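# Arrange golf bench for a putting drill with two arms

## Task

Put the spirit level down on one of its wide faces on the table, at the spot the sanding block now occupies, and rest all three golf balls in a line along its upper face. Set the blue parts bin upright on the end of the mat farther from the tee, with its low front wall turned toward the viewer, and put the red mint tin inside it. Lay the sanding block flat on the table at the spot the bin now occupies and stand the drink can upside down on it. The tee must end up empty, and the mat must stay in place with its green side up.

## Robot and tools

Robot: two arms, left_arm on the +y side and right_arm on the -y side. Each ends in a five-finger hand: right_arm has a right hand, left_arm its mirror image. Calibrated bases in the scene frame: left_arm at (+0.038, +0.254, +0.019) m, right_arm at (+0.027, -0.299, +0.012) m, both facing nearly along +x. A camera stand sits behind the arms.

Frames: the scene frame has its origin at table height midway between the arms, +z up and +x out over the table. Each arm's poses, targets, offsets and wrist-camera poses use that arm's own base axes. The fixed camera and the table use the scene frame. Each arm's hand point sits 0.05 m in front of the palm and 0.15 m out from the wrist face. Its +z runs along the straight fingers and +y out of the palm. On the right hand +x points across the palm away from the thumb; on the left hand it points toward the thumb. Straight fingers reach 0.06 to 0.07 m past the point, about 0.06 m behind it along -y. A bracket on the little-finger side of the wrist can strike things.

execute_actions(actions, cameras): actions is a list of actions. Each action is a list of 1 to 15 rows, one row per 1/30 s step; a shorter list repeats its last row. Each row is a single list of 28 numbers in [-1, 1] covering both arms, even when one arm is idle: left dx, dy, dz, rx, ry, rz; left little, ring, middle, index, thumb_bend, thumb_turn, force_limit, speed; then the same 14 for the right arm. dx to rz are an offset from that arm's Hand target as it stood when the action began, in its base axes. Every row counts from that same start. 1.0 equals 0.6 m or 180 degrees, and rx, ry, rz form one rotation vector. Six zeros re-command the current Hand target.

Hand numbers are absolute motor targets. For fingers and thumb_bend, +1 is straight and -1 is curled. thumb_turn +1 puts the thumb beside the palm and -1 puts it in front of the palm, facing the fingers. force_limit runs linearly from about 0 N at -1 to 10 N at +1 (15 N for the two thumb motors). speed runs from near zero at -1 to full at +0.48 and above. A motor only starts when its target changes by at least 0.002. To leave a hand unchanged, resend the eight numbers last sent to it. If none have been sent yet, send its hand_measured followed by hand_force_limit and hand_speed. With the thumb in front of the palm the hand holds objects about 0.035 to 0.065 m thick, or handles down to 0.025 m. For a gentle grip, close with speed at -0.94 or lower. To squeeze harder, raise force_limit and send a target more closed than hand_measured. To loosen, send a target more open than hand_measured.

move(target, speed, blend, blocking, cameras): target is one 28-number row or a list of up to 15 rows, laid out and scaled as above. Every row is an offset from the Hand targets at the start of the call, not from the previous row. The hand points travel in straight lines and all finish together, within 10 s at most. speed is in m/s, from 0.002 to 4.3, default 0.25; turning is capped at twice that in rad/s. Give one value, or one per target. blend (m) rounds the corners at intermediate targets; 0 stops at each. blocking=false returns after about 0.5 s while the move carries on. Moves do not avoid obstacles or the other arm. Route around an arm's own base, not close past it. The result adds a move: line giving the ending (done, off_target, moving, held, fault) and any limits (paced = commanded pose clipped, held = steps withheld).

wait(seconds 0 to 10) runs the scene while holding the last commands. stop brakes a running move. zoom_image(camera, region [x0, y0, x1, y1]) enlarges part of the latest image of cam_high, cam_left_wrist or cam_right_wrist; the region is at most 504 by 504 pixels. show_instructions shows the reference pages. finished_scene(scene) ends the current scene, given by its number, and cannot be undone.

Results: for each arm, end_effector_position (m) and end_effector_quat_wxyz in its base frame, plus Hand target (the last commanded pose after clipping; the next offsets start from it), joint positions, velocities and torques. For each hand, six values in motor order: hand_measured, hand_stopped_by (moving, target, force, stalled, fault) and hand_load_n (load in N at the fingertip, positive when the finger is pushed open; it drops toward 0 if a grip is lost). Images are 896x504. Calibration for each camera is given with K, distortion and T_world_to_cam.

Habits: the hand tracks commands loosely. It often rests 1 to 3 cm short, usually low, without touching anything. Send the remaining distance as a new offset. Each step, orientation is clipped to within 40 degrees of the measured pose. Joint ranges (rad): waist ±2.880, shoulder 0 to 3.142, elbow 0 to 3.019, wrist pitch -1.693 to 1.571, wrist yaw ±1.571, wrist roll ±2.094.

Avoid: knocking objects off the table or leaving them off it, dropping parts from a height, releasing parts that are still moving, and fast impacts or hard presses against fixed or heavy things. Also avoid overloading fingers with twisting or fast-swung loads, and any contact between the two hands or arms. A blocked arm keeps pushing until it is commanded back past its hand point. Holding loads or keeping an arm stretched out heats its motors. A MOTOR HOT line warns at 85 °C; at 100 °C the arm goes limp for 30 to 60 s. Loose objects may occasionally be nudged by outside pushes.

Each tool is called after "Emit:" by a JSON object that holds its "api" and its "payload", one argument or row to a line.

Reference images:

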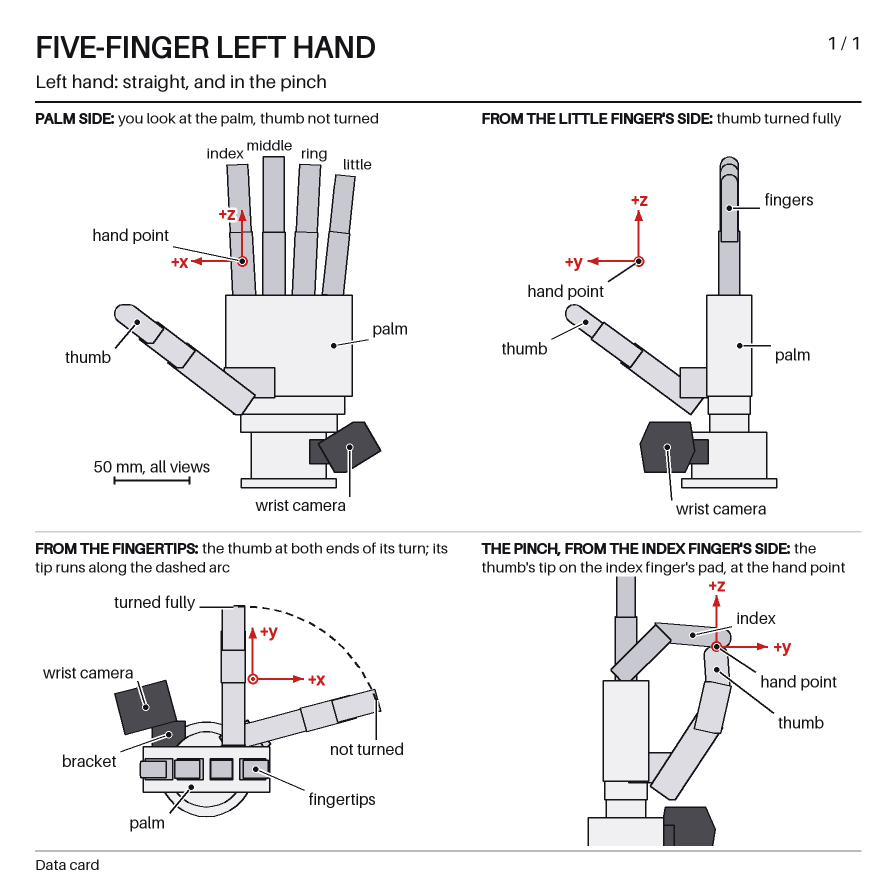

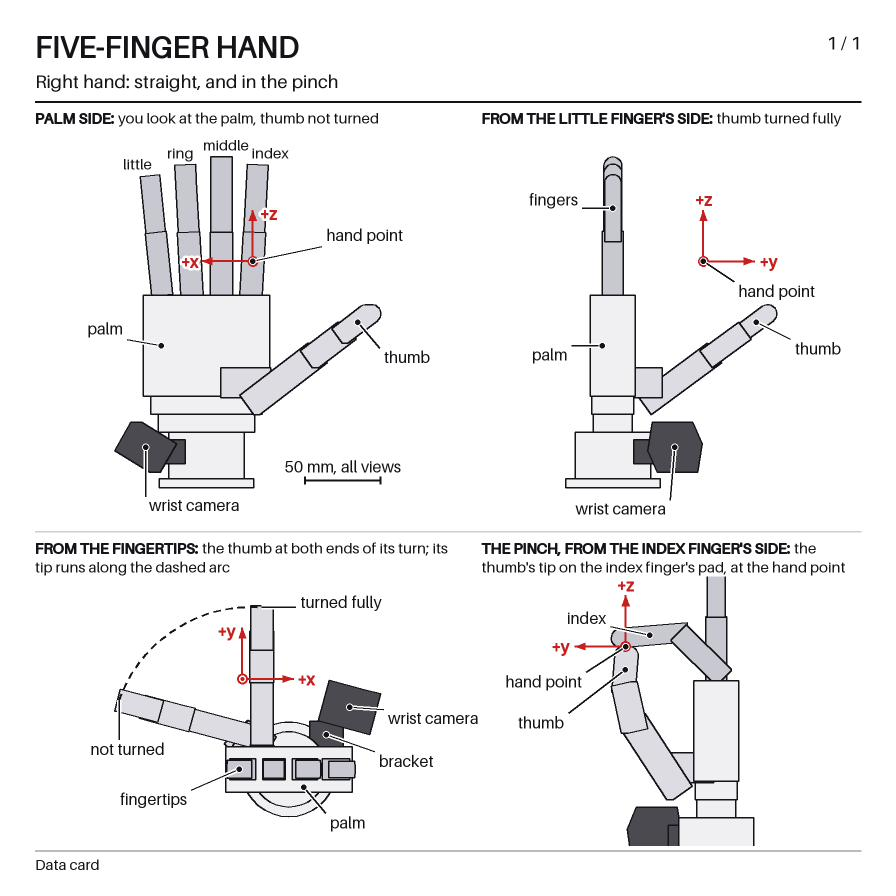

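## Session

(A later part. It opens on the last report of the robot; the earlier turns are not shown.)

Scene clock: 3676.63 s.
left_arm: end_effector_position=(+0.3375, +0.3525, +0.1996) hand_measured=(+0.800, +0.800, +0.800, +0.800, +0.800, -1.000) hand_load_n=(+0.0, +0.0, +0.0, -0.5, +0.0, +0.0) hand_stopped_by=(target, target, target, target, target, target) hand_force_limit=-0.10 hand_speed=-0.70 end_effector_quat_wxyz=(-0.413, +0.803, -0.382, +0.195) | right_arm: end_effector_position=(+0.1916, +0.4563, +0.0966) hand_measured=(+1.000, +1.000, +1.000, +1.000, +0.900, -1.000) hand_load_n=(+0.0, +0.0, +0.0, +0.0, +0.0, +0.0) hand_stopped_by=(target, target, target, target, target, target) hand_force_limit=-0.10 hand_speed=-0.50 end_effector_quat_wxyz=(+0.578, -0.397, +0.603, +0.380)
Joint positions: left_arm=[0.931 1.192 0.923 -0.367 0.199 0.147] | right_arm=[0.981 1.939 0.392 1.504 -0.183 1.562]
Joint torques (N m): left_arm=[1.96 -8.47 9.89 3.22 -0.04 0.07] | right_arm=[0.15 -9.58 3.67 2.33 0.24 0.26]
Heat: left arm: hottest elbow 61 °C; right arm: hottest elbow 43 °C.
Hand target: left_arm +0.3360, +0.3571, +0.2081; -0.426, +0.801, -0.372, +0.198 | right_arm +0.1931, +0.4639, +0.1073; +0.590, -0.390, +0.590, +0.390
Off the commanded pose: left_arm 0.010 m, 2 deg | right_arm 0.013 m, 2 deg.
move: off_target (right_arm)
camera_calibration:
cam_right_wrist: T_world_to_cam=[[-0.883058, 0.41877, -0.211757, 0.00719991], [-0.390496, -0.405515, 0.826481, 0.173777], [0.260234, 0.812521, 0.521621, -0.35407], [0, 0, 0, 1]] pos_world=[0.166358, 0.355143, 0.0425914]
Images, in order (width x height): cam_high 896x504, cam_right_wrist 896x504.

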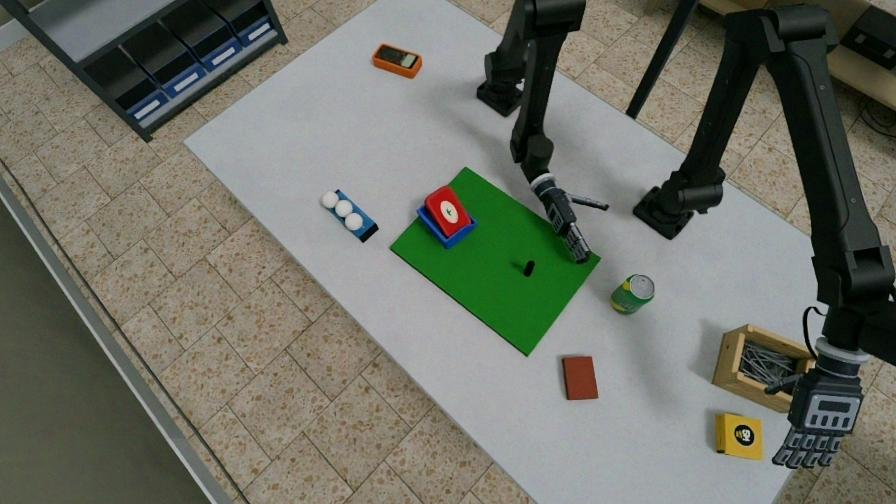

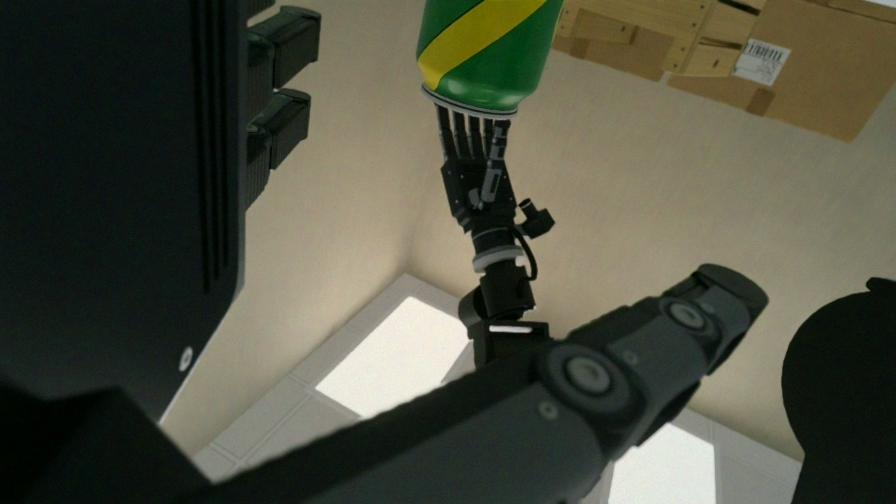

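Emit:
{"api": "move", "payload": {
  "target": [
    [0,0,0,0,0,0, 0.8,0.8,0.8,0.8,0.8,-1,-0.1,-0.7, 0.022,0.11,0.025,0,0,0, 1,1,1,1,0.9,-1,-0.1,-0.5]
  ],
  "speed": 0.1,
  "cameras": ["cam_right_wrist","cam_high"]
}}

Emit:
{"api": "zoom_image", "payload": {
  "camera": "cam_high",
  "region": [500, 140, 740, 340]
}}

Scene clock: 3700.10 s.
left_arm: end_effector_position=(+0.3375, +0.3525, +0.1996) hand_measured=(+0.800, +0.800, +0.800, +0.800, +0.800, -1.000) hand_load_n=(+0.0, +0.5, +0.0, +0.0, +0.0, +0.5) hand_stopped_by=(target, target, target, target, target, target) hand_force_limit=-0.10 hand_speed=-0.70 end_effector_quat_wxyz=(-0.413, +0.803, -0.382, +0.195) | right_arm: end_effector_position=(+0.2078, +0.5188, +0.1053) hand_measured=(+1.000, +1.000, +1.000, +1.000, +0.900, -1.000) hand_load_n=(+0.0, +0.0, +0.0, +0.0, -0.5, +0.0) hand_stopped_by=(target, target, target, target, target, target) hand_force_limit=-0.10 hand_speed=-0.50 end_effector_quat_wxyz=(+0.583, -0.395, +0.601, +0.379)
Joint positions: left_arm=[0.931 1.192 0.923 -0.367 0.199 0.147] | right_arm=[1.043 1.938 0.553 1.35 -0.116 1.562]
Joint torques (N m): left_arm=[1.9 -8.53 9.89 3.21 -0.04 0.06] | right_arm=[0.62 -12.69 5 1.05 0.25 0.26]
Heat: left arm: hottest elbow 60 °C; right arm: hottest elbow 40 °C.
Hand target: left_arm +0.3360, +0.3571, +0.2081; -0.426, +0.801, -0.372, +0.198 | right_arm +0.2062, +0.5298, +0.1222; +0.590, -0.390, +0.590, +0.390
Off the commanded pose: left_arm 0.010 m, 2 deg | right_arm 0.020 m, 2 deg.
move: off_target (right_arm)
camera_calibration:
cam_right_wrist: T_world_to_cam=[[-0.879031, 0.425397, -0.21527, -0.00673941], [-0.398646, -0.40815, 0.821276, 0.201984], [0.261506, 0.807744, 0.528359, -0.412062], [0, 0, 0, 1]] pos_world=[0.182353, 0.418147, 0.0503811]
Images, in order (width x height): cam_high 896x504, cam_right_wrist 896x504.

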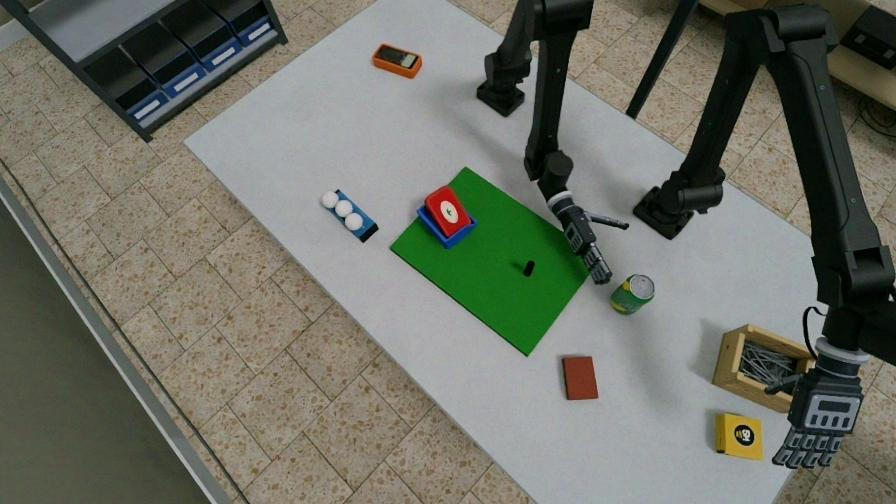

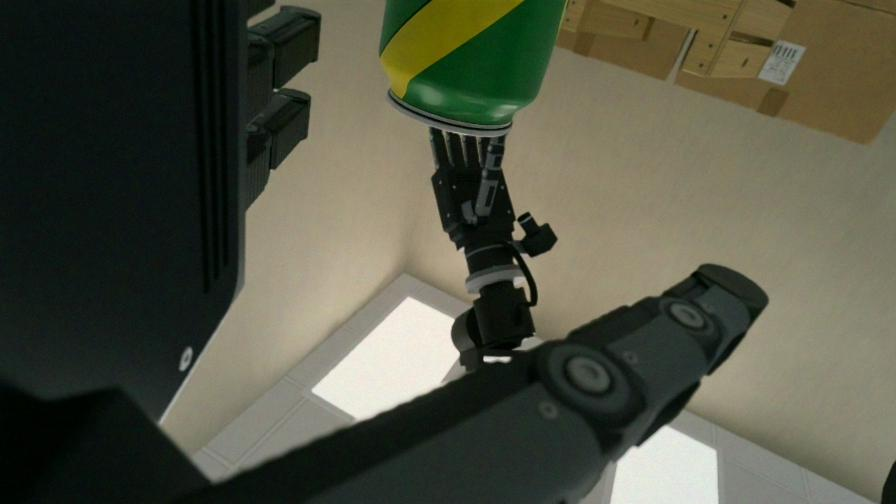

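Scaled by 2.100.

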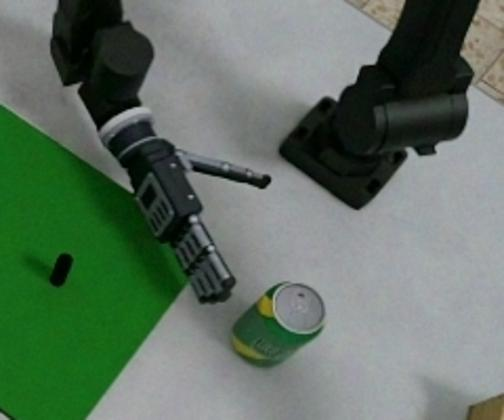

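Emit:
{"api": "execute_actions", "payload": {
  "actions": []
}}

Scene clock: 3745.73 s.
left_arm: end_effector_position=(+0.3375, +0.3525, +0.1996) hand_measured=(+0.800, +0.800, +0.800, +0.800, +0.800, -1.000) hand_load_n=(+0.0, +0.0, +0.0, +0.0, +0.0, +0.0) hand_stopped_by=(target, target, target, target, target, target) hand_force_limit=-0.10 hand_speed=-0.70 end_effector_quat_wxyz=(-0.413, +0.803, -0.382, +0.195) | right_arm: end_effector_position=(+0.2078, +0.5188, +0.1053) hand_measured=(+1.000, +1.000, +1.000, +1.000, +0.900, -1.000) hand_load_n=(+0.0, +0.0, +0.0, +0.0, +0.0, +0.0) hand_stopped_by=(target, target, target, target, target, target) hand_force_limit=-0.10 hand_speed=-0.50 end_effector_quat_wxyz=(+0.583, -0.395, +0.601, +0.379)
Joint positions: left_arm=[0.931 1.192 0.923 -0.367 0.199 0.147] | right_arm=[1.043 1.938 0.553 1.35 -0.116 1.562]
Joint velocities: within noise
Joint torques (N m): left_arm=[1.9 -8.53 9.89 3.22 -0.04 0.06] | right_arm=[0.62 -12.69 5.01 1.05 0.25 0.26]
Heat: left arm: hottest elbow 60 °C; right arm: hottest elbow 37 °C.
Hand target: left_arm +0.3360, +0.3571, +0.2081; -0.426, +0.801, -0.372, +0.198 | right_arm +0.2062, +0.5298, +0.1222; +0.590, -0.390, +0.590, +0.390
Off the commanded pose: left_arm 0.010 m, 2 deg | right_arm 0.020 m, 2 deg.
camera_calibration:
cam_left_wrist: T_world_to_cam=[[0.646018, 0.165566, 0.74515, -0.417159], [0.129057, -0.985831, 0.107155, 0.283202], [0.752333, 0.0269425, -0.658232, -0.0109211], [0, 0, 0, 1]] pos_world=[0.241159, 0.348551, 0.273311]
cam_right_wrist: T_world_to_cam=[[-0.879031, 0.425397, -0.21527, -0.00673941], [-0.398646, -0.40815, 0.821276, 0.201984], [0.261506, 0.807744, 0.528359, -0.412062], [0, 0, 0, 1]] pos_world=[0.182353, 0.418147, 0.0503811]

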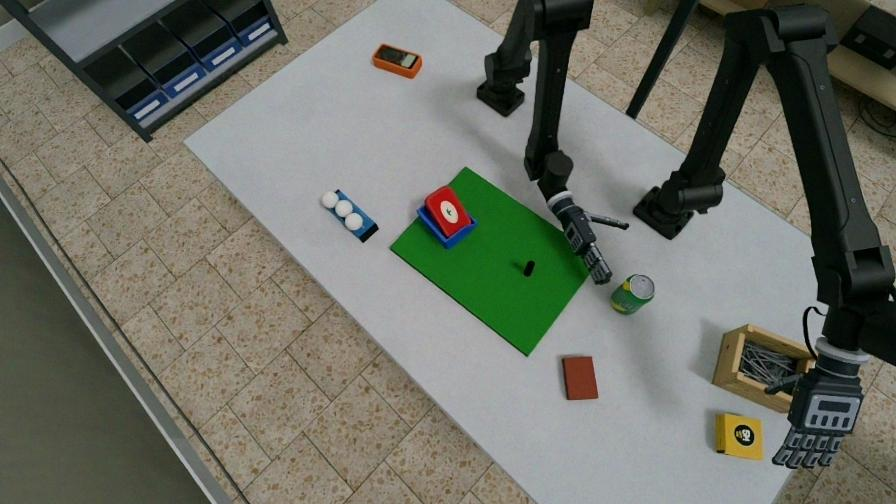

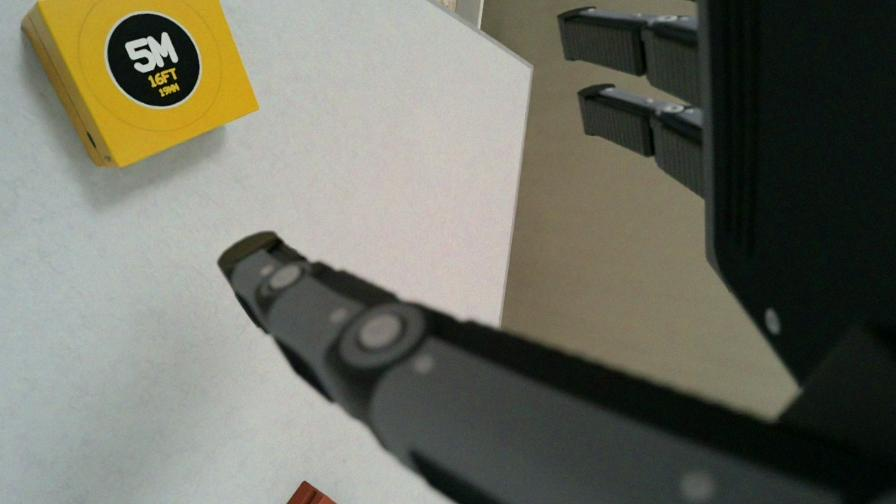

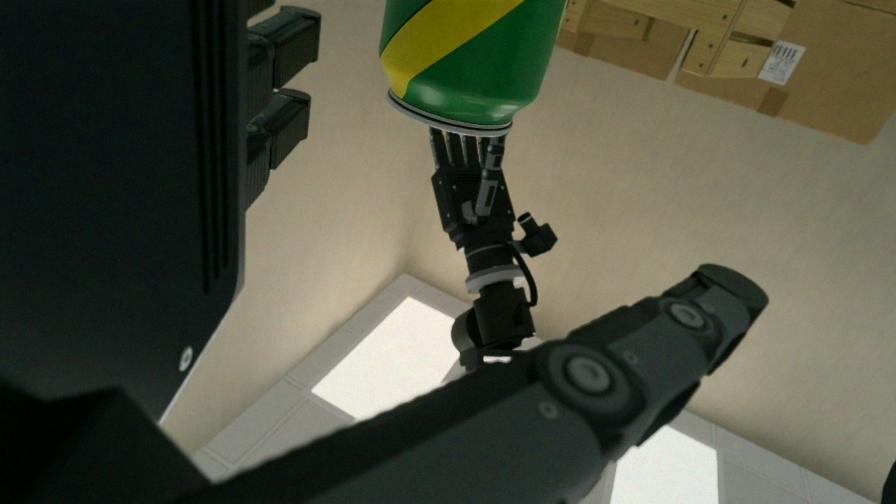

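Emit:
{"api": "move", "payload": {
  "target": [0,0,0,0,0,0,0.8,0.8,0.8,0.8,0.8,-1,-0.1,-0.7,0.0367,0.0833,-0.005,0,0,0,1,1,1,1,0.9,-1,-0.1,-0.5],
  "speed": 0.08,
  "cameras": ["cam_high","cam_right_wrist"]
}}

Scene clock: 3769.07 s.
left_arm: end_effector_position=(+0.3375, +0.3525, +0.1996) hand_measured=(+0.800, +0.800, +0.800, +0.800, +0.800, -1.000) hand_load_n=(+0.0, +0.0, +0.0, +0.0, +0.0, +0.0) hand_stopped_by=(target, target, target, target, target, target) hand_force_limit=-0.10 hand_speed=-0.70 end_effector_quat_wxyz=(-0.413, +0.803, -0.382, +0.195) | right_arm: end_effector_position=(+0.2307, +0.5666, +0.1184) hand_measured=(+1.000, +1.000, +1.000, +1.000, +0.900, -1.000) hand_load_n=(+0.0, +0.0, +0.0, +0.0, +0.0, +0.0) hand_stopped_by=(target, target, target, target, target, target) hand_force_limit=-0.10 hand_speed=-0.50 end_effector_quat_wxyz=(+0.592, -0.390, +0.593, +0.383)
Joint positions: left_arm=[0.931 1.192 0.923 -0.367 0.199 0.147] | right_arm=[1.054 1.964 0.7 1.257 -0.103 1.562]
Joint torques (N m): left_arm=[1.96 -8.53 9.89 3.19 -0.03 0.06] | right_arm=[0.26 -11.34 6.46 1.05 0.25 0.26]
Heat: left arm: hottest elbow 59 °C; right arm: hottest elbow 37 °C.
Hand target: left_arm +0.3360, +0.3571, +0.2081; -0.426, +0.801, -0.372, +0.198 | right_arm +0.2282, +0.5799, +0.1195; +0.590, -0.390, +0.590, +0.390
Off the commanded pose: left_arm 0.010 m, 2 deg | right_arm 0.014 m, 1 deg.
move: off_target (right_arm)
camera_calibration:
cam_right_wrist: T_world_to_cam=[[-0.875155, 0.432299, -0.217304, -0.00865845], [-0.410895, -0.426891, 0.805562, 0.235053], [0.255478, 0.794281, 0.551225, -0.457328], [0, 0, 0, 1]] pos_world=[0.205842, 0.467332, 0.0608592]
Images, in order (width x height): cam_high 896x504, cam_right_wrist 896x504.

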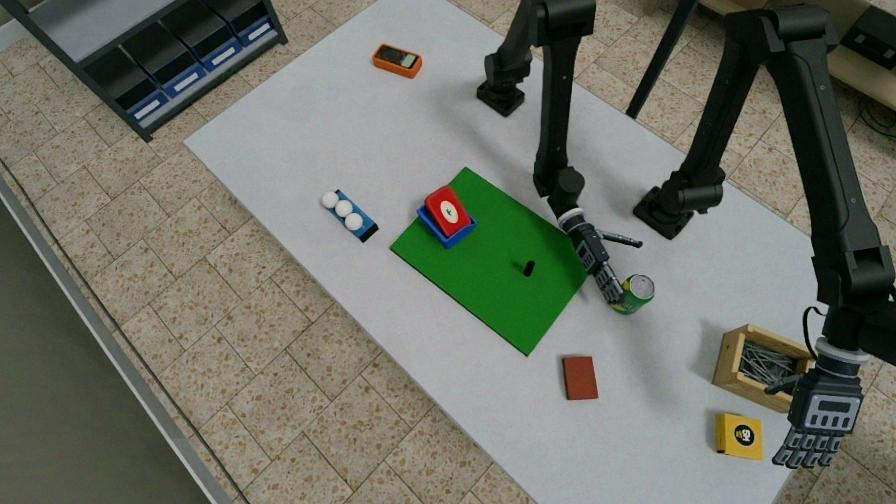

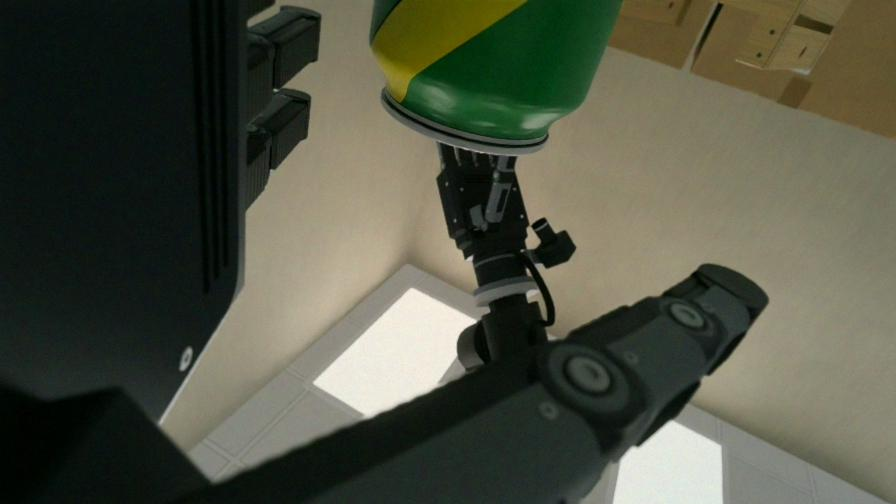

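Emit:
{"api": "move", "payload": {
  "target": [0,0,0,0,0,0,0.8,0.8,0.8,0.8,0.8,-1,-0.1,-0.7,0.0247,0.0652,-0.0325,0,0,0,1,1,1,1,0.9,-1,-0.1,-0.5],
  "speed": 0.06,
  "cameras": ["cam_high","cam_right_wrist"]
}}

Scene clock: 3784.53 s.
left_arm: end_effector_position=(+0.3375, +0.3525, +0.1996) hand_measured=(+0.800, +0.800, +0.800, +0.800, +0.800, -1.000) hand_load_n=(+0.0, +0.0, +0.0, +0.0, +0.0, +0.0) hand_stopped_by=(target, target, target, target, target, target) hand_force_limit=-0.10 hand_speed=-0.70 end_effector_quat_wxyz=(-0.413, +0.803, -0.382, +0.195) | right_arm: end_effector_position=(+0.2460, +0.6048, +0.0981) hand_measured=(+1.000, +1.000, +1.000, +1.000, +0.900, -1.000) hand_load_n=(+0.0, +0.0, +0.0, +0.0, +0.0, -0.5) hand_stopped_by=(target, target, target, target, target, target) hand_force_limit=-0.10 hand_speed=-0.50 end_effector_quat_wxyz=(+0.591, -0.391, +0.593, +0.382)
Joint positions: left_arm=[0.931 1.192 0.923 -0.367 0.199 0.147] | right_arm=[1.066 2.065 0.827 1.228 -0.09 1.562]
Joint torques (N m): left_arm=[1.96 -8.53 9.89 3.21 -0.03 0.06] | right_arm=[0.85 -12.45 6.83 1.06 0.25 0.26]
Heat: left arm: hottest elbow 59 °C; right arm: hottest elbow 38 °C.
Hand target: left_arm +0.3360, +0.3571, +0.2081; -0.426, +0.801, -0.372, +0.198 | right_arm +0.2431, +0.6190, +0.0999; +0.590, -0.390, +0.590, +0.390
Off the commanded pose: left_arm 0.010 m, 2 deg | right_arm 0.015 m, 1 deg.
move: off_target (right_arm)
camera_calibration:
cam_right_wrist: T_world_to_cam=[[-0.875457, 0.431693, -0.217293, -0.0157123], [-0.409787, -0.42468, 0.807293, 0.272282], [0.256222, 0.795794, 0.548691, -0.481303], [0, 0, 0, 1]] pos_world=[0.221143, 0.505434, 0.0408614]
Images, in order (width x height): cam_high 896x504, cam_right_wrist 896x504.

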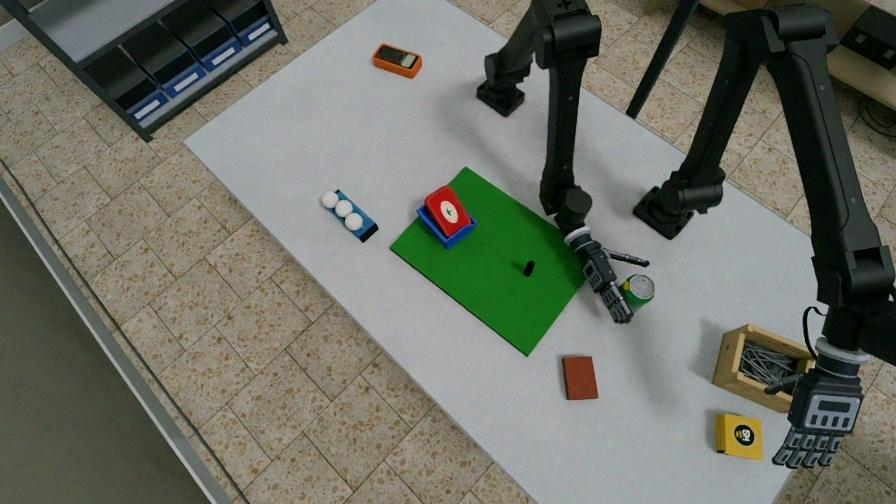

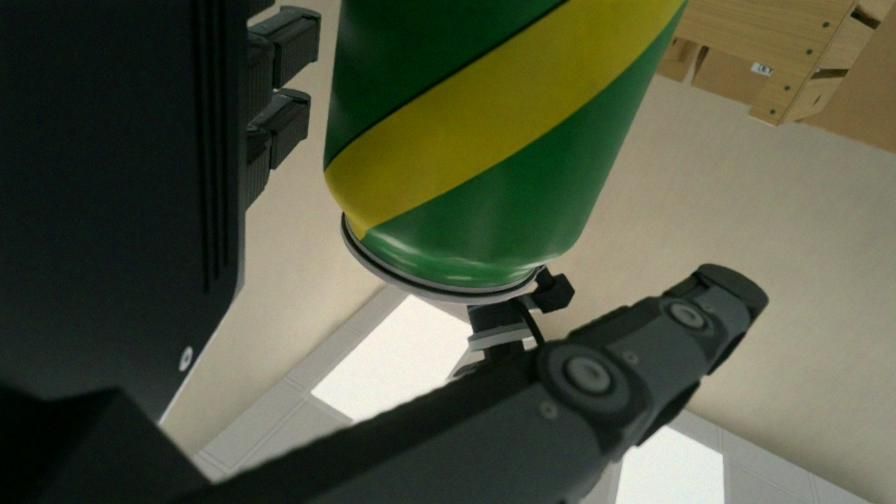

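Emit:
{"api": "move", "payload": {
  "target": [0,0,0,0,0,0,0.8,0.8,0.8,0.8,0.8,-1,-0.1,-0.7,0,0,0,0,0,0,0.2,0.2,0.2,0.2,0.2,-1,0.0,-0.8],
  "speed": 0.06,
  "cameras": ["cam_high","cam_right_wrist"]
}}

Scene clock: 3808.43 s.
left_arm: end_effector_position=(+0.3375, +0.3525, +0.1996) hand_measured=(+0.800, +0.800, +0.800, +0.800, +0.800, -1.000) hand_load_n=(+0.0, +0.0, +0.0, -0.5, +0.0, +0.0) hand_stopped_by=(target, target, target, target, target, target) hand_force_limit=-0.10 hand_speed=-0.70 end_effector_quat_wxyz=(-0.413, +0.803, -0.382, +0.195) | right_arm: end_effector_position=(+0.2469, +0.6047, +0.0981) hand_measured=(+0.358, +0.374, +0.376, +0.338, +0.596, -1.000) hand_load_n=(+5.0, +1.0, +3.0, +7.0, +17.0, +3.5) hand_stopped_by=(force, force, force, force, force, target) hand_force_limit=0.00 hand_speed=-0.80 end_effector_quat_wxyz=(+0.592, -0.390, +0.594, +0.381)
Joint positions: left_arm=[0.931 1.192 0.923 -0.367 0.199 0.147] | right_arm=[1.066 2.065 0.827 1.228 -0.086 1.562]
Joint torques (N m): left_arm=[1.96 -8.53 9.89 3.22 -0.03 0.07] | right_arm=[0.79 -12.45 6.83 1.06 0.08 0.27]
Heat: left arm: hottest elbow 59 °C; right arm: hottest elbow 37 °C.
Hand target: left_arm +0.3360, +0.3571, +0.2081; -0.426, +0.801, -0.372, +0.198 | right_arm +0.2431, +0.6190, +0.0999; +0.590, -0.390, +0.590, +0.390
Off the commanded pose: left_arm 0.010 m, 2 deg | right_arm 0.015 m, 1 deg.
move: off_target (right_arm)
camera_calibration:
cam_right_wrist: T_world_to_cam=[[-0.873651, 0.43534, -0.217284, -0.0176088], [-0.411546, -0.422966, 0.807298, 0.271971], [0.259545, 0.794719, 0.548687, -0.481603], [0, 0, 0, 1]] pos_world=[0.221542, 0.50544, 0.0408614]
Images, in order (width x height): cam_high 896x504, cam_right_wrist 896x504.

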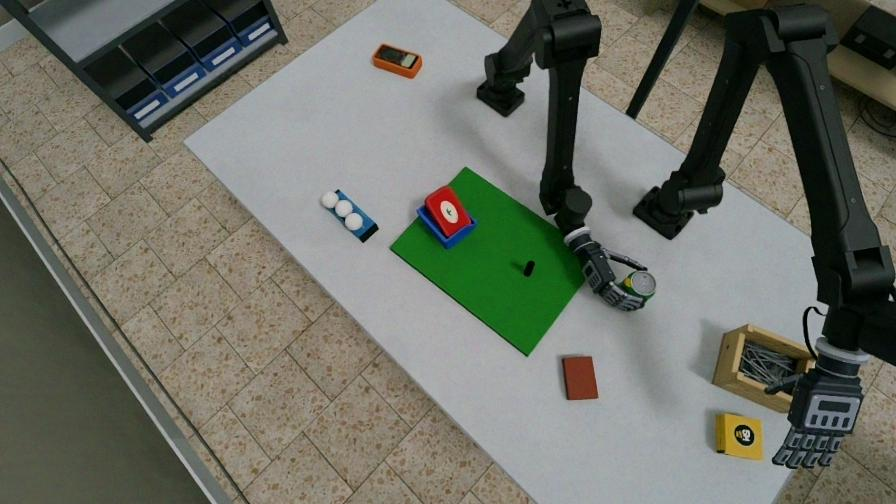

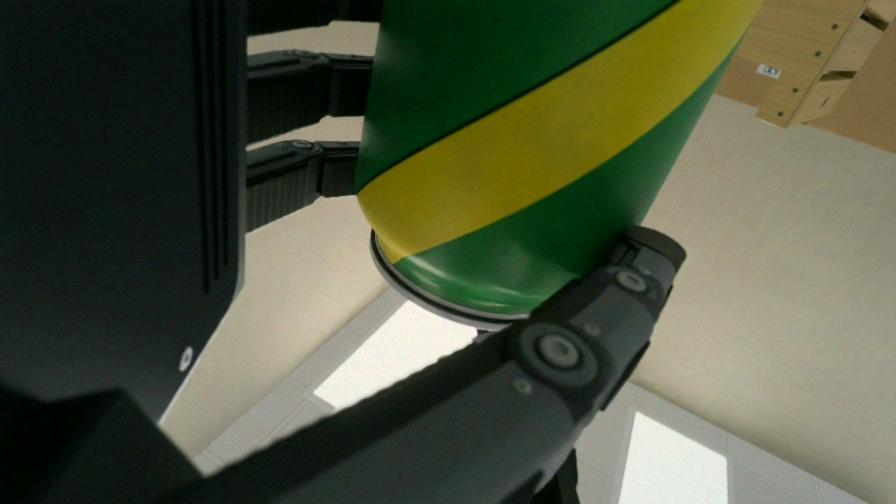

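Emit:
{"api": "move", "payload": {
  "target": [0,0,0,0,0,0,0.8,0.8,0.8,0.8,0.8,-1,-0.1,-0.7,0,-0.015,0.15,0,0,0,0.2,0.2,0.2,0.2,0.603,-1,0.0,-0.8],
  "speed": 0.1,
  "cameras": ["cam_high","cam_right_wrist"]
}}

Scene clock: 3941.77 s.
left_arm: end_effector_position=(+0.3375, +0.3525, +0.1996) hand_measured=(+0.800, +0.800, +0.800, +0.800, +0.800, -1.000) hand_load_n=(+0.0, +0.0, +0.0, +0.0, +0.0, +0.0) hand_stopped_by=(target, target, target, target, target, target) hand_force_limit=-0.10 hand_speed=-0.70 end_effector_quat_wxyz=(-0.413, +0.803, -0.382, +0.195) | right_arm: end_effector_position=(+0.2464, +0.6076, +0.1553) hand_measured=(+0.356, +0.374, +0.376, +0.338, +0.608, -1.000) hand_load_n=(+1.0, +0.0, +5.0, +4.0, +11.0, -1.0) hand_stopped_by=(force, force, force, force, force, target) hand_force_limit=0.00 hand_speed=-0.80 end_effector_quat_wxyz=(+0.575, -0.403, +0.607, +0.372)
Joint positions: left_arm=[0.931 1.192 0.923 -0.367 0.199 0.147] | right_arm=[1.066 1.867 0.818 0.986 -0.095 1.554]
Joint torques (N m): left_arm=[2.02 -8.59 9.89 3.19 -0.03 0.06] | right_arm=[0.03 -15.91 6.16 1.87 0 0.35]
Heat: left arm: hottest elbow 59 °C; right arm: hottest elbow 37 °C.
Hand target: left_arm +0.3360, +0.3571, +0.2081; -0.426, +0.801, -0.372, +0.198 | right_arm +0.2430, +0.6100, +0.1900; +0.590, -0.390, +0.590, +0.390
Off the commanded pose: left_arm 0.010 m, 2 deg | right_arm 0.035 m, 4 deg.
move: off_target (right_arm)
camera_calibration:
cam_right_wrist: T_world_to_cam=[[-0.881313, 0.417045, -0.222171, 0.00694259], [-0.393148, -0.386316, 0.834383, 0.195832], [0.262147, 0.822699, 0.504426, -0.525839], [0, 0, 0, 1]] pos_world=[0.220957, 0.505365, 0.10339]
Images, in order (width x height): cam_high 896x504, cam_right_wrist 896x504.

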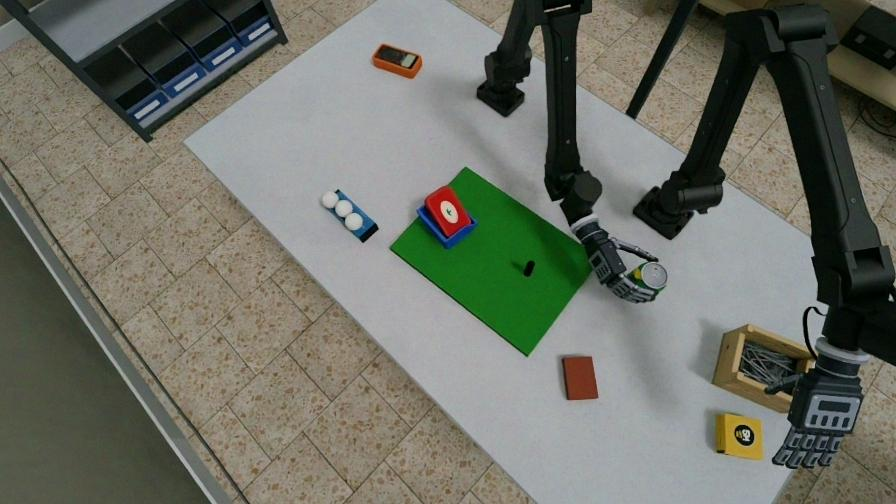

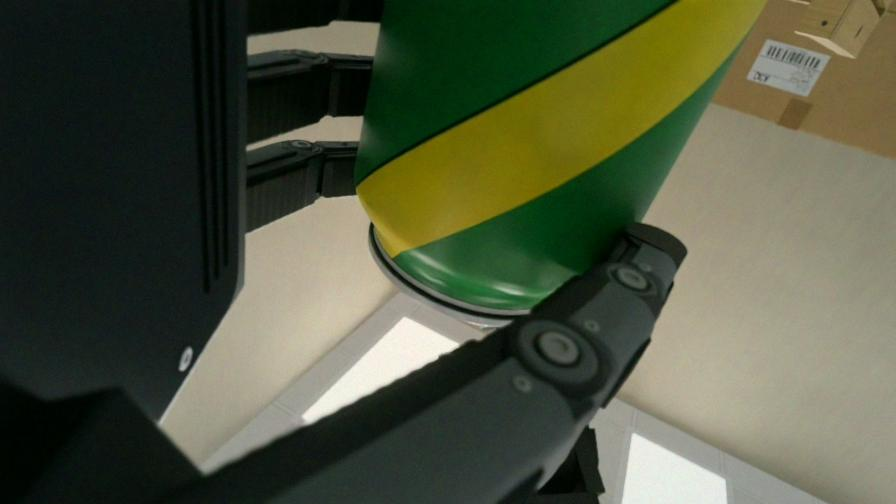

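Emit:
{"api": "move", "payload": {
  "target": [
    [0,0,0,0,0,0,0.8,0.8,0.8,0.8,0.8,-1,-0.1,-0.7,0.05,-0.05,0.08,-0.1,-0.03,-0.03,0.2,0.2,0.2,0.2,0.603,-1,0.0,-0.8],
    [0,0,0,0,0,0,0.8,0.8,0.8,0.8,0.8,-1,-0.1,-0.7,0.278,-0.208,0.083,-0.485,-0.1435,-0.1435,0.2,0.2,0.2,0.2,0.603,-1,0.0,-0.8]
  ],
  "speed": 0.2,
  "blend": 0.03,
  "cameras": ["cam_high","cam_right_wrist"]
}}

Scene clock: 3963.43 s.
left_arm: end_effector_position=(+0.3375, +0.3525, +0.1996) hand_measured=(+0.800, +0.800, +0.800, +0.800, +0.800, -1.000) hand_load_n=(+0.0, +0.0, +0.0, +0.0, +0.0, +0.0) hand_stopped_by=(target, target, target, target, target, target) hand_force_limit=-0.10 hand_speed=-0.70 end_effector_quat_wxyz=(-0.413, +0.803, -0.382, +0.195) | right_arm: end_effector_position=(+0.3949, +0.4586, +0.1877) hand_measured=(+0.356, +0.374, +0.376, +0.338, +0.608, -1.000) hand_load_n=(+0.0, +0.0, +6.5, +1.0, +8.0, +1.0) hand_stopped_by=(force, force, force, force, force, target) hand_force_limit=0.00 hand_speed=-0.80 end_effector_quat_wxyz=(-0.290, +0.644, -0.623, +0.337)
Joint positions: left_arm=[0.931 1.192 0.923 -0.367 0.199 0.147] | right_arm=[1.01 1.621 1.39 -0.775 0.772 0.742]
Joint torques (N m): left_arm=[1.96 -8.47 9.89 3.22 -0.04 0.07] | right_arm=[0.03 -13.57 15.41 0.61 1.03 0.02]
Heat: left arm: hottest elbow 59 °C; right arm: hottest elbow 41 °C.
Hand target: left_arm +0.3360, +0.3571, +0.2081; -0.426, +0.801, -0.372, +0.198 | right_arm +0.4097, +0.4851, +0.2395; -0.331, +0.625, -0.624, +0.332
Off the commanded pose: left_arm 0.010 m, 2 deg | right_arm 0.060 m, 5 deg.
move: off_target (right_arm)
camera_calibration:
cam_right_wrist: T_world_to_cam=[[-0.558244, -0.264963, -0.78623, 0.49818], [-0.563491, 0.816628, 0.124886, -0.181521], [0.608968, 0.51275, -0.605182, -0.245123], [0, 0, 0, 1]] pos_world=[0.325092, 0.405922, 0.266009]
Images, in order (width x height): cam_high 896x504, cam_right_wrist 896x504.

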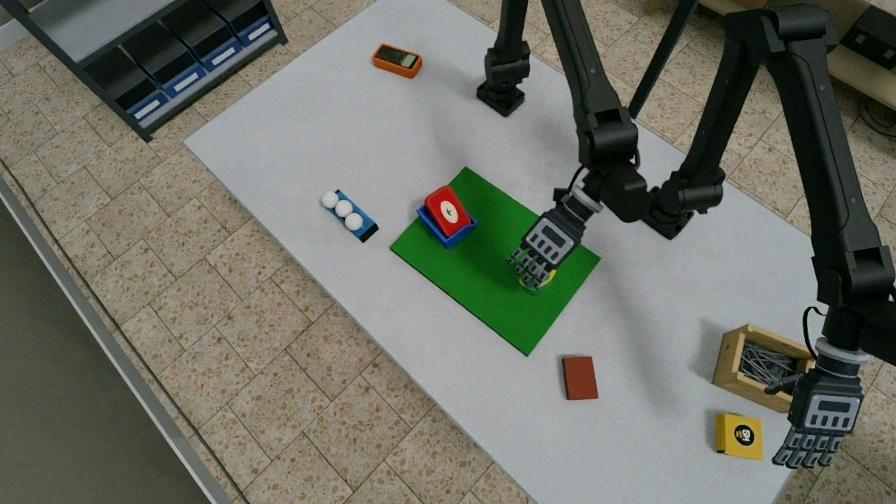

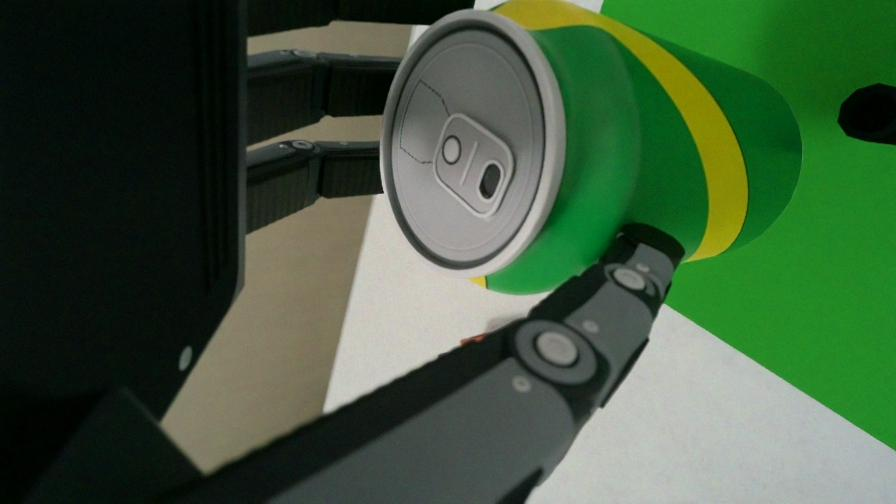

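Emit:
{"api": "zoom_image", "payload": {
  "camera": "cam_high",
  "region": [480, 180, 620, 320]
}}

Emit:
{"api": "wait", "payload": {
  "seconds": 0.1,
  "cameras": ["cam_left_wrist","cam_right_wrist"]
}}

Scaled by 3.600.

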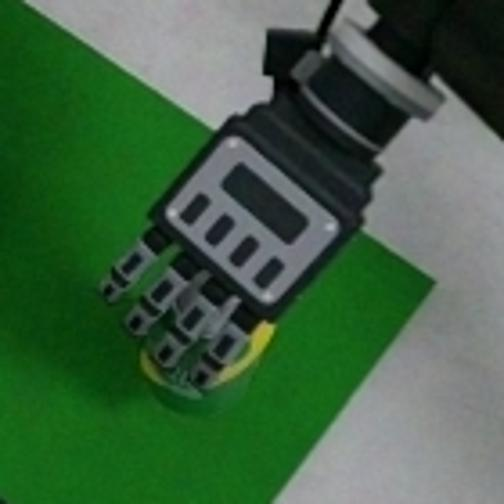

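Scene clock: 4040.97 s.
left_arm: end_effector_position=(+0.3375, +0.3525, +0.1996) hand_measured=(+0.800, +0.800, +0.800, +0.800, +0.800, -1.000) hand_load_n=(-0.5, +0.0, +0.0, +0.0, +0.0, +0.0) hand_stopped_by=(target, target, target, target, target, target) hand_force_limit=-0.10 hand_speed=-0.70 end_effector_quat_wxyz=(-0.413, +0.803, -0.382, +0.195) | right_arm: end_effector_position=(+0.3949, +0.4585, +0.1877) hand_measured=(+0.356, +0.374, +0.376, +0.338, +0.608, -1.000) hand_load_n=(+0.0, +0.0, +6.0, +1.0, +8.0, +1.0) hand_stopped_by=(force, force, force, force, force, target) hand_force_limit=0.00 hand_speed=-0.80 end_effector_quat_wxyz=(-0.289, +0.644, -0.623, +0.337)
Joint positions: left_arm=[0.931 1.192 0.923 -0.367 0.199 0.147] | right_arm=[1.01 1.621 1.39 -0.775 0.772 0.741]
Joint torques (N m): left_arm=[1.96 -8.53 9.89 3.21 -0.03 0.06] | right_arm=[0.03 -13.57 15.39 0.61 1.02 0.04]
Heat: left arm: hottest elbow 59 °C; right arm: hottest elbow 80 °C.
Hand target: left_arm +0.3360, +0.3571, +0.2081; -0.426, +0.801, -0.372, +0.198 | right_arm +0.4097, +0.4852, +0.2395; -0.331, +0.625, -0.624, +0.332
Off the commanded pose: left_arm 0.010 m, 2 deg | right_arm 0.060 m, 5 deg.
wait: 0.10 s; at rest from the start
camera_calibration:
cam_left_wrist: T_world_to_cam=[[0.646018, 0.165566, 0.74515, -0.417159], [0.129057, -0.985831, 0.107155, 0.283202], [0.752333, 0.0269425, -0.658232, -0.0109211], [0, 0, 0, 1]] pos_world=[0.241159, 0.348551, 0.273311]
cam_right_wrist: T_world_to_cam=[[-0.558065, -0.266073, -0.785983, 0.498505], [-0.564058, 0.81635, 0.124141, -0.181025], [0.608607, 0.512619, -0.605657, -0.244825], [0, 0, 0, 1]] pos_world=[0.325092, 0.40592, 0.266009]
Images, in order (width x height): cam_left_wrist 896x504, cam_right_wrist 896x504.

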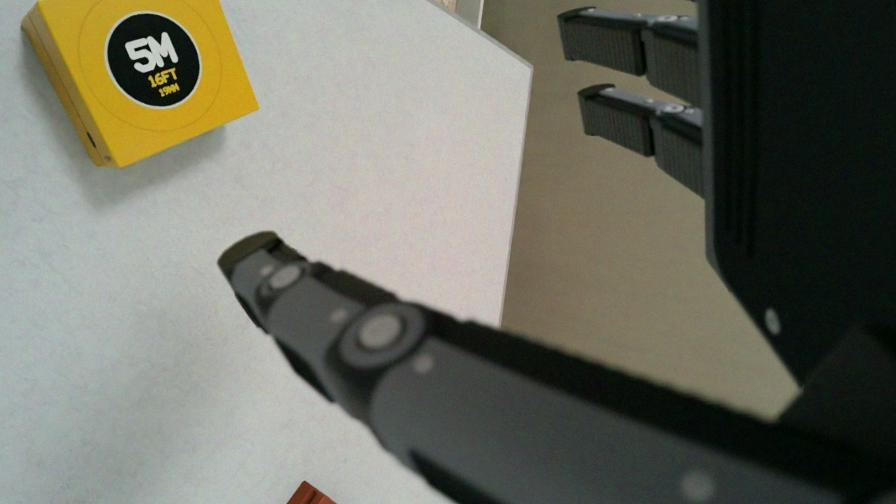

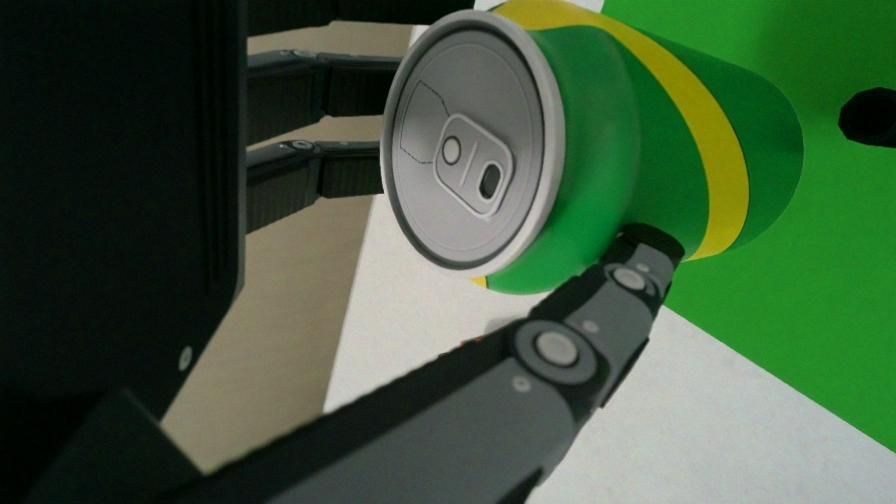

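Emit:
{"api": "move", "payload": {
  "target": [0,0,0,0,0,0,0.8,0.8,0.8,0.8,0.8,-1,-0.1,-0.7,0.06,-0.05,-0.133,0,0,0,0.2,0.2,0.2,0.2,0.603,-1,0.0,-0.8],
  "speed": 0.1,
  "cameras": ["cam_high","cam_right_wrist"]
}}

Scene clock: 4072.90 s.
left_arm: end_effector_position=(+0.3375, +0.3525, +0.1996) hand_measured=(+0.800, +0.800, +0.800, +0.800, +0.800, -1.000) hand_load_n=(-0.5, +0.0, +0.0, +0.0, +0.0, +0.0) hand_stopped_by=(target, target, target, target, target, target) hand_force_limit=-0.10 hand_speed=-0.70 end_effector_quat_wxyz=(-0.413, +0.803, -0.382, +0.195) | right_arm: end_effector_position=(+0.4389, +0.4582, +0.1662) hand_measured=(+0.356, +0.374, +0.374, +0.338, +0.604, -1.000) hand_load_n=(+0.0, +0.0, +0.0, +0.0, +0.0, +0.0) hand_stopped_by=(force, force, force, force, force, target) hand_force_limit=0.00 hand_speed=-0.80 end_effector_quat_wxyz=(-0.333, +0.626, -0.624, +0.330)
Joint positions: left_arm=[0.931 1.192 0.923 -0.367 0.199 0.147] | right_arm=[0.94 1.645 1.319 -0.524 0.728 0.652]
Joint torques (N m): left_arm=[1.96 -8.53 9.89 3.21 -0.04 0.06] | right_arm=[-1.38 -12.69 7.95 1.63 0.46 0.01]
Heat: left arm: hottest elbow 59 °C; right arm: hottest elbow 84 °C. Fold the right arm in close to its base, or ease its load, before you think long.
Hand target: left_arm +0.3360, +0.3571, +0.2081; -0.426, +0.801, -0.372, +0.198 | right_arm +0.4459, +0.4552, +0.1599; -0.332, +0.624, -0.624, +0.332
Off the commanded pose: left_arm 0.010 m, 2 deg | right_arm 0.010 m, 0 deg.
MOTOR HOT: joint 3 (elbow) of the right arm reports 84 °C; the controller stops that arm at 100 °C. To cool a motor, set the load down, stop pushing, or move to a pose that needs little force.
move: done
camera_calibration:
cam_right_wrist: T_world_to_cam=[[-0.510325, -0.208593, -0.8343, 0.466825], [-0.578901, 0.800743, 0.1539, -0.144512], [0.635958, 0.561516, -0.529394, -0.331548], [0, 0, 0, 1]] pos_world=[0.365425, 0.399263, 0.236193]
Images, in order (width x height): cam_high 896x504, cam_right_wrist 896x504.

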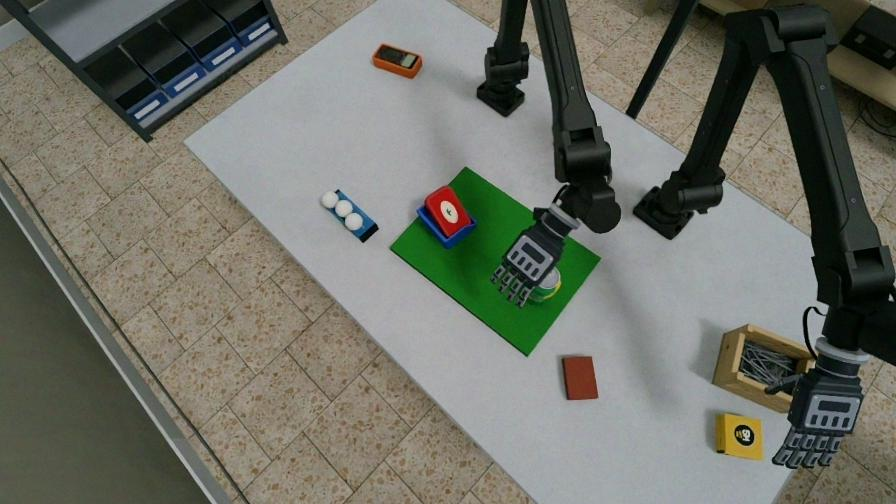

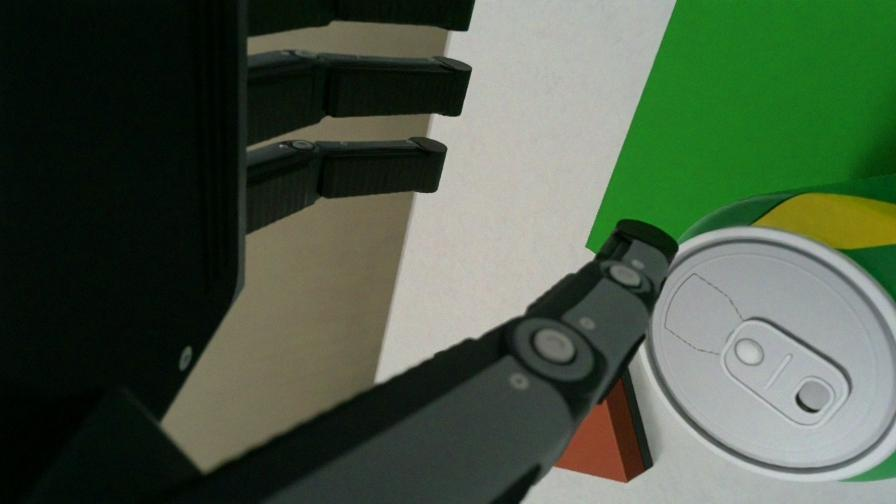

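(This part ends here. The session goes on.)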